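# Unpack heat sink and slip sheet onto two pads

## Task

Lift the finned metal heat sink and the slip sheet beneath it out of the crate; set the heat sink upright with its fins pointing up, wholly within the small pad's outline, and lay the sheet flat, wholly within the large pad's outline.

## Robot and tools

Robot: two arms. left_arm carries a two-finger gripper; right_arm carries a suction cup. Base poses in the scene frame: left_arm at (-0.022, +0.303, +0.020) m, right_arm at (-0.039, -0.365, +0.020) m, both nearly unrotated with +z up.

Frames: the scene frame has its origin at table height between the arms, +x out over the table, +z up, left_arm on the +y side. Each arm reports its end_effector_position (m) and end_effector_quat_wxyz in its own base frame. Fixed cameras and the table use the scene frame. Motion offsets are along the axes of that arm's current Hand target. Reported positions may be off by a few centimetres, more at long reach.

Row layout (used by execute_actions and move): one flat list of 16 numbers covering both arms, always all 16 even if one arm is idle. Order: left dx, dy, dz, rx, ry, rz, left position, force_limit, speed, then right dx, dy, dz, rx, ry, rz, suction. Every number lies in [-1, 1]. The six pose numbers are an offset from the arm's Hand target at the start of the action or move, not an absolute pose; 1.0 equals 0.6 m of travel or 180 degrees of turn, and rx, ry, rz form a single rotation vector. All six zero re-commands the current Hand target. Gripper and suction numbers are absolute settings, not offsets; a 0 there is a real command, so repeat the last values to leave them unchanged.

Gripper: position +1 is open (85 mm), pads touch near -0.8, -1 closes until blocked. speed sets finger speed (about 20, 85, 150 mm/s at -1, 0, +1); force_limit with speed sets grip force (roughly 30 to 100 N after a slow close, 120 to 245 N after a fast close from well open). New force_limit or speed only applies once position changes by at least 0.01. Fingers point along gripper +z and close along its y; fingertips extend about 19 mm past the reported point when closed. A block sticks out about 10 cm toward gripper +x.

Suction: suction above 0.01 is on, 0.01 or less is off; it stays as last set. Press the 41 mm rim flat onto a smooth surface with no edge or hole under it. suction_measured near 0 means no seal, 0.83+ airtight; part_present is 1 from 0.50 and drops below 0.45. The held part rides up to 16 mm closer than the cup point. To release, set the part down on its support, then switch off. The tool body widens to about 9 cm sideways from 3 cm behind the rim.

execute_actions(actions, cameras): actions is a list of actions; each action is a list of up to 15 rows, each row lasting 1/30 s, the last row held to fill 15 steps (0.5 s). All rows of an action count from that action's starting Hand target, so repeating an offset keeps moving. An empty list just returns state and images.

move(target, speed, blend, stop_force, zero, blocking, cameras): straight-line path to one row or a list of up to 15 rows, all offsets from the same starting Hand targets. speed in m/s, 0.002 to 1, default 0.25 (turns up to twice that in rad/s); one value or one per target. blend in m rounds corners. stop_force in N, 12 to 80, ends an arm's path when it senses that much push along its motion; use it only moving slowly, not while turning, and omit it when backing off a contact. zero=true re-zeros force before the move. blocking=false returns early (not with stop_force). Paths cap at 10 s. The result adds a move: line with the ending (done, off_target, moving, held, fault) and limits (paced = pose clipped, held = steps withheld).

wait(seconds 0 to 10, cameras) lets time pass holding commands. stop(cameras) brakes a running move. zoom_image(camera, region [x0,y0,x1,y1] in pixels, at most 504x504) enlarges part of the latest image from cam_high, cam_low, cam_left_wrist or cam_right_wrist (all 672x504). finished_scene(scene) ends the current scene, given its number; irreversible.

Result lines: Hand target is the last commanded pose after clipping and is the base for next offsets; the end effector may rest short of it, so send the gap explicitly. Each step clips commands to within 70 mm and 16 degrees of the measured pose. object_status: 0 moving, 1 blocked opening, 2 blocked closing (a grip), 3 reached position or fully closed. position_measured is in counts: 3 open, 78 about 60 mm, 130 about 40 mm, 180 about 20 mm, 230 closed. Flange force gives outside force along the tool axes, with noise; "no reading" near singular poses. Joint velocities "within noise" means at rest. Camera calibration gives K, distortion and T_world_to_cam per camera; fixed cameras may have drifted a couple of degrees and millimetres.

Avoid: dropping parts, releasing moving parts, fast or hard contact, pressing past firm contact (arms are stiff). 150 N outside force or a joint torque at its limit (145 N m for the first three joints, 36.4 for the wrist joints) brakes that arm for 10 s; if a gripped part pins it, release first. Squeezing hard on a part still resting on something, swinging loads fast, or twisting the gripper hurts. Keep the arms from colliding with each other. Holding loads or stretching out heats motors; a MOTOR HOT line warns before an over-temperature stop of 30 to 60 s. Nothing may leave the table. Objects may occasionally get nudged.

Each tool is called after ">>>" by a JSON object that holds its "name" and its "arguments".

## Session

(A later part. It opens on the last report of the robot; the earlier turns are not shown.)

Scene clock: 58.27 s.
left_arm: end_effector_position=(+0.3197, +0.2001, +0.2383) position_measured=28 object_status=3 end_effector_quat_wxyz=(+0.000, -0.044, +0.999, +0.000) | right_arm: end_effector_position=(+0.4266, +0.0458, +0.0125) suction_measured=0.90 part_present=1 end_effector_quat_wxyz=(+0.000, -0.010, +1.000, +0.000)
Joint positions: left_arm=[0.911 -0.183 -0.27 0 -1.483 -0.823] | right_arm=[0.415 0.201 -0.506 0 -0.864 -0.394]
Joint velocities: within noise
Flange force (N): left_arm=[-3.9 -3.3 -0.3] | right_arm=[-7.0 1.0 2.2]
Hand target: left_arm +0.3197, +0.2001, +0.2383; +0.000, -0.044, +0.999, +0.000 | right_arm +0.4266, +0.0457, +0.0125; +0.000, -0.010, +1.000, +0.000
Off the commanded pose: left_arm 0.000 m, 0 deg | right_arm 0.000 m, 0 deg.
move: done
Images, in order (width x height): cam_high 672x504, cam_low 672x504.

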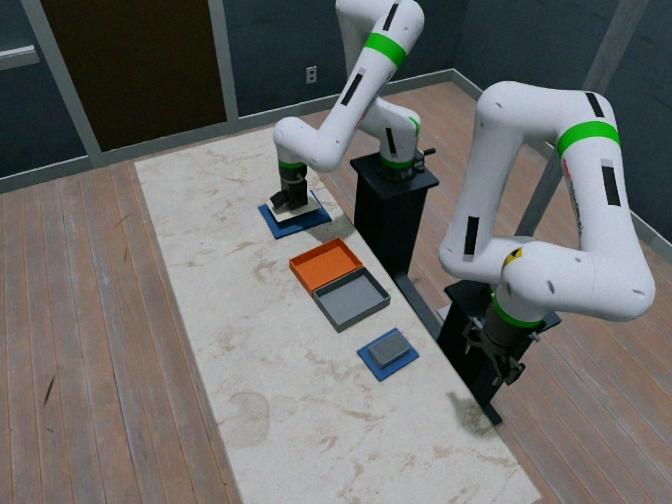

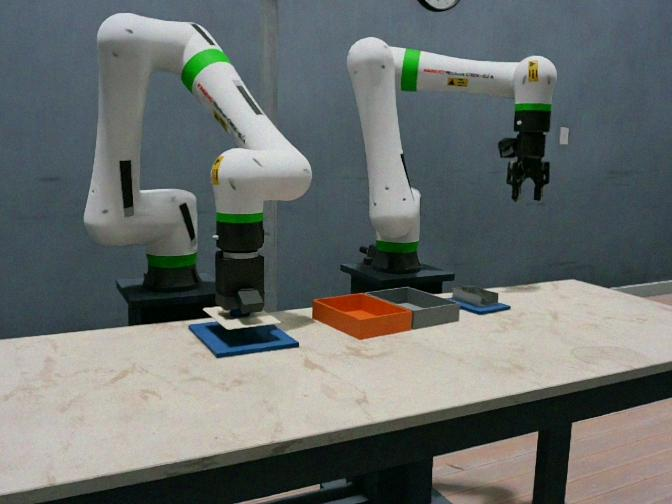

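>>> {"name": "move", "arguments": {"target": [0,0,0,0,0,0,0.8,-0.8,-1,0,0,0.041,0,0,0,1], "speed": 0.04, "cameras": []}}

>>> {"name": "move", "arguments": {"target": [0,0,0,0,0,0,0.8,-0.8,-1,0,0,0.02,0,0,0,1], "speed": 0.008, "stop_force": 12, "cameras": ["cam_low"]}}

>>> {"name": "zoom_image", "arguments": {"camera": "cam_low", "region": [170, 220, 330, 380]}}

Scene clock: 60.37 s.
left_arm: end_effector_position=(+0.3197, +0.2001, +0.2383) position_measured=28 object_status=3 end_effector_quat_wxyz=(+0.000, -0.044, +0.999, +0.000) | right_arm: end_effector_position=(+0.4266, +0.0457, -0.0120) suction_measured=0.90 part_present=1 end_effector_quat_wxyz=(+0.000, -0.010, +1.000, +0.000)
Joint positions: left_arm=[0.911 -0.183 -0.27 0 -1.483 -0.823] | right_arm=[0.415 0.247 -0.523 0 -0.8 -0.394]
Joint velocities: within noise
Flange force (N): left_arm=[-3.6 -3.2 0.2] | right_arm=[-6.1 1.1 2.0]
Hand target: left_arm +0.3197, +0.2001, +0.2383; +0.000, -0.044, +0.999, +0.000 | right_arm +0.4266, +0.0457, -0.0121; +0.000, -0.010, +1.000, +0.000
Off the commanded pose: left_arm 0.000 m, 0 deg | right_arm 0.000 m, 0 deg.
move: done
No camera images: "cameras" was empty.

Scene clock: 62.50 s.
left_arm: end_effector_position=(+0.3197, +0.2001, +0.2383) position_measured=28 object_status=3 end_effector_quat_wxyz=(+0.000, -0.044, +0.999, +0.000) | right_arm: end_effector_position=(+0.4266, +0.0457, -0.0240) suction_measured=0.90 part_present=1 end_effector_quat_wxyz=(+0.000, -0.010, +1.000, +0.000)
Joint positions: left_arm=[0.911 -0.183 -0.27 0 -1.483 -0.823] | right_arm=[0.415 0.271 -0.531 0 -0.769 -0.394]
Joint velocities: within noise
Flange force (N): left_arm=[-3.4 -3.3 0.1] | right_arm=[-2.9 1.3 -12.6]
Hand target: left_arm +0.3197, +0.2001, +0.2383; +0.000, -0.044, +0.999, +0.000 | right_arm +0.4266, +0.0457, -0.0240; +0.000, -0.010, +1.000, +0.000
Off the commanded pose: left_arm 0.000 m, 0 deg | right_arm 0.000 m, 0 deg.
move: contact (right_arm)
Images, in order (width x height): cam_low 672x504.

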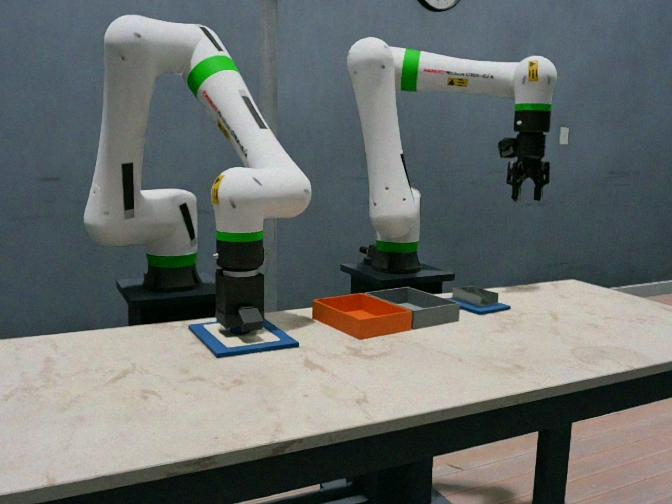

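Scaled by 3.150 from the camera's 672x504 image, which has a finer 960x720 frame.

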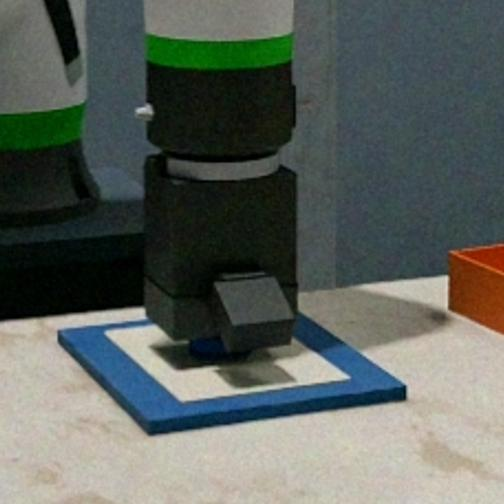

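>>> {"name": "execute_actions", "arguments": {"actions": [[[0,0,0,0,0,0,0.8,-0.8,-1,0,0,0,0,0,0,0]]], "cameras": []}}

>>> {"name": "move", "arguments": {"target": [[0,0,0,0,0,0,0.8,-0.8,-1,0,0,-0.08,0,0,0,0],[0,0,0,0,0,0,0.8,-0.8,-1,0,0,-0.3,0,0,0,0]], "speed": [0.03,0.2], "blend": 0.01}}

>>> {"name": "zoom_image", "arguments": {"camera": "cam_high", "region": [240, 160, 440, 390]}}

Scene clock: 63.97 s.
left_arm: end_effector_position=(+0.3197, +0.2001, +0.2383) position_measured=28 object_status=3 end_effector_quat_wxyz=(+0.000, -0.044, +0.999, +0.000) | right_arm: end_effector_position=(+0.4266, +0.0457, -0.0240) suction_measured=0.00 part_present=0 end_effector_quat_wxyz=(+0.000, -0.010, +1.000, +0.000)
Joint positions: left_arm=[0.911 -0.183 -0.27 0 -1.483 -0.823] | right_arm=[0.415 0.271 -0.531 0 -0.769 -0.394]
Joint velocities: within noise
Flange force (N): left_arm=[-3.8 -2.9 -0.2] | right_arm=[3.6 2.0 -50.9]
Hand target: left_arm +0.3197, +0.2001, +0.2383; +0.000, -0.044, +0.999, +0.000 | right_arm +0.4266, +0.0457, -0.0240; +0.000, -0.010, +1.000, +0.000
Off the commanded pose: left_arm 0.000 m, 0 deg | right_arm 0.000 m, 0 deg.
No camera images: "cameras" was empty.

Scene clock: 66.63 s.
left_arm: end_effector_position=(+0.3197, +0.2001, +0.2383) position_measured=28 object_status=3 end_effector_quat_wxyz=(+0.000, -0.044, +0.999, +0.000) | right_arm: end_effector_position=(+0.4266, +0.0457, +0.1560) suction_measured=0.00 part_present=0 end_effector_quat_wxyz=(+0.000, -0.010, +1.000, +0.000)
Joint positions: left_arm=[0.911 -0.183 -0.27 0 -1.483 -0.823] | right_arm=[0.415 0.009 -0.333 0 -1.229 -0.394]
Joint velocities: within noise
Flange force (N): left_arm=[-3.6 -3.2 -0.2] | right_arm=[-4.2 0.6 0.5]
Hand target: left_arm +0.3197, +0.2001, +0.2383; +0.000, -0.044, +0.999, +0.000 | right_arm +0.4266, +0.0457, +0.1560; +0.000, -0.010, +1.000, +0.000
Off the commanded pose: left_arm 0.000 m, 0 deg | right_arm 0.000 m, 0 deg.
move: done
camera_calibration:
cam_left_wrist: T_world_to_cam=[[0.0184416, 0.999485, 0.0262648, -0.204763], [0.947747, -0.0258429, 0.317976, -0.357544], [0.318491, 0.0190284, -0.947735, 0.236689], [0, 0, 0, 1]] pos_world=[0.267254, 0.190914, 0.343387]
cam_right_wrist: T_world_to_cam=[[-0.0196698, -0.995624, 0.0913593, 0.0479253], [-0.921724, 0.0534593, 0.384145, 0.373692], [-0.387348, -0.076652, -0.918742, 0.38928], [0, 0, 0, 1]] pos_world=[0.49617, 0.0575773, 0.209718]

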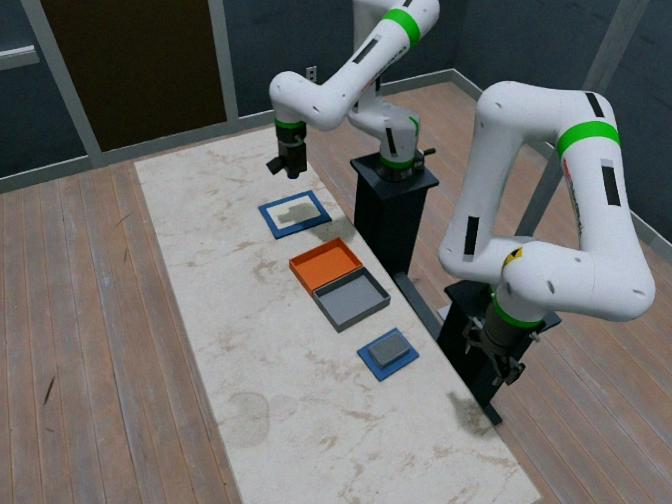

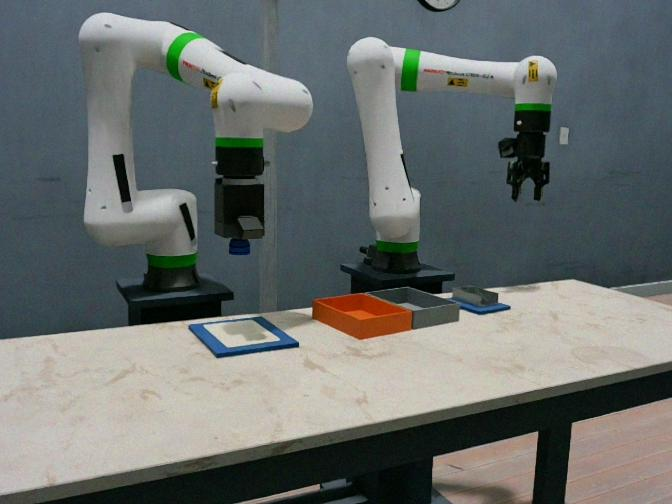

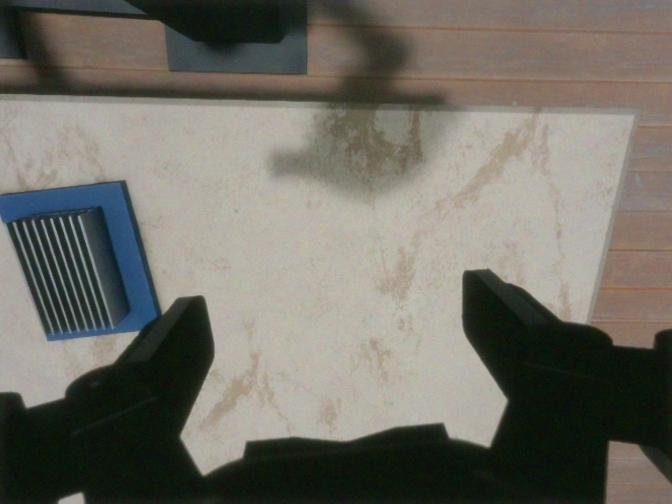

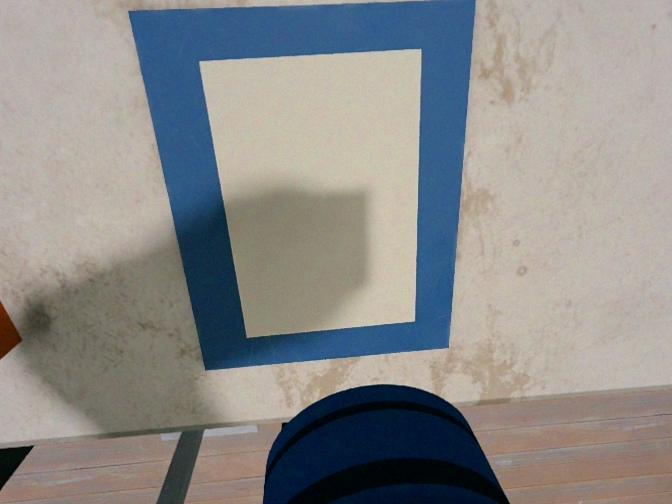

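Scaled by 2.191 from the camera's 672x504 image, which has a finer 960x720 frame.

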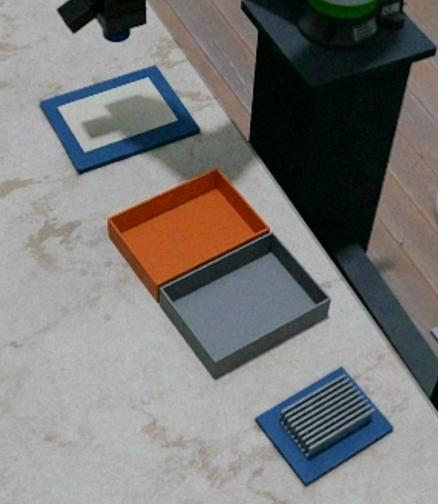

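>>> {"name": "finished_scene", "arguments": {"scene": 3}}

The scene is finished: the task was done.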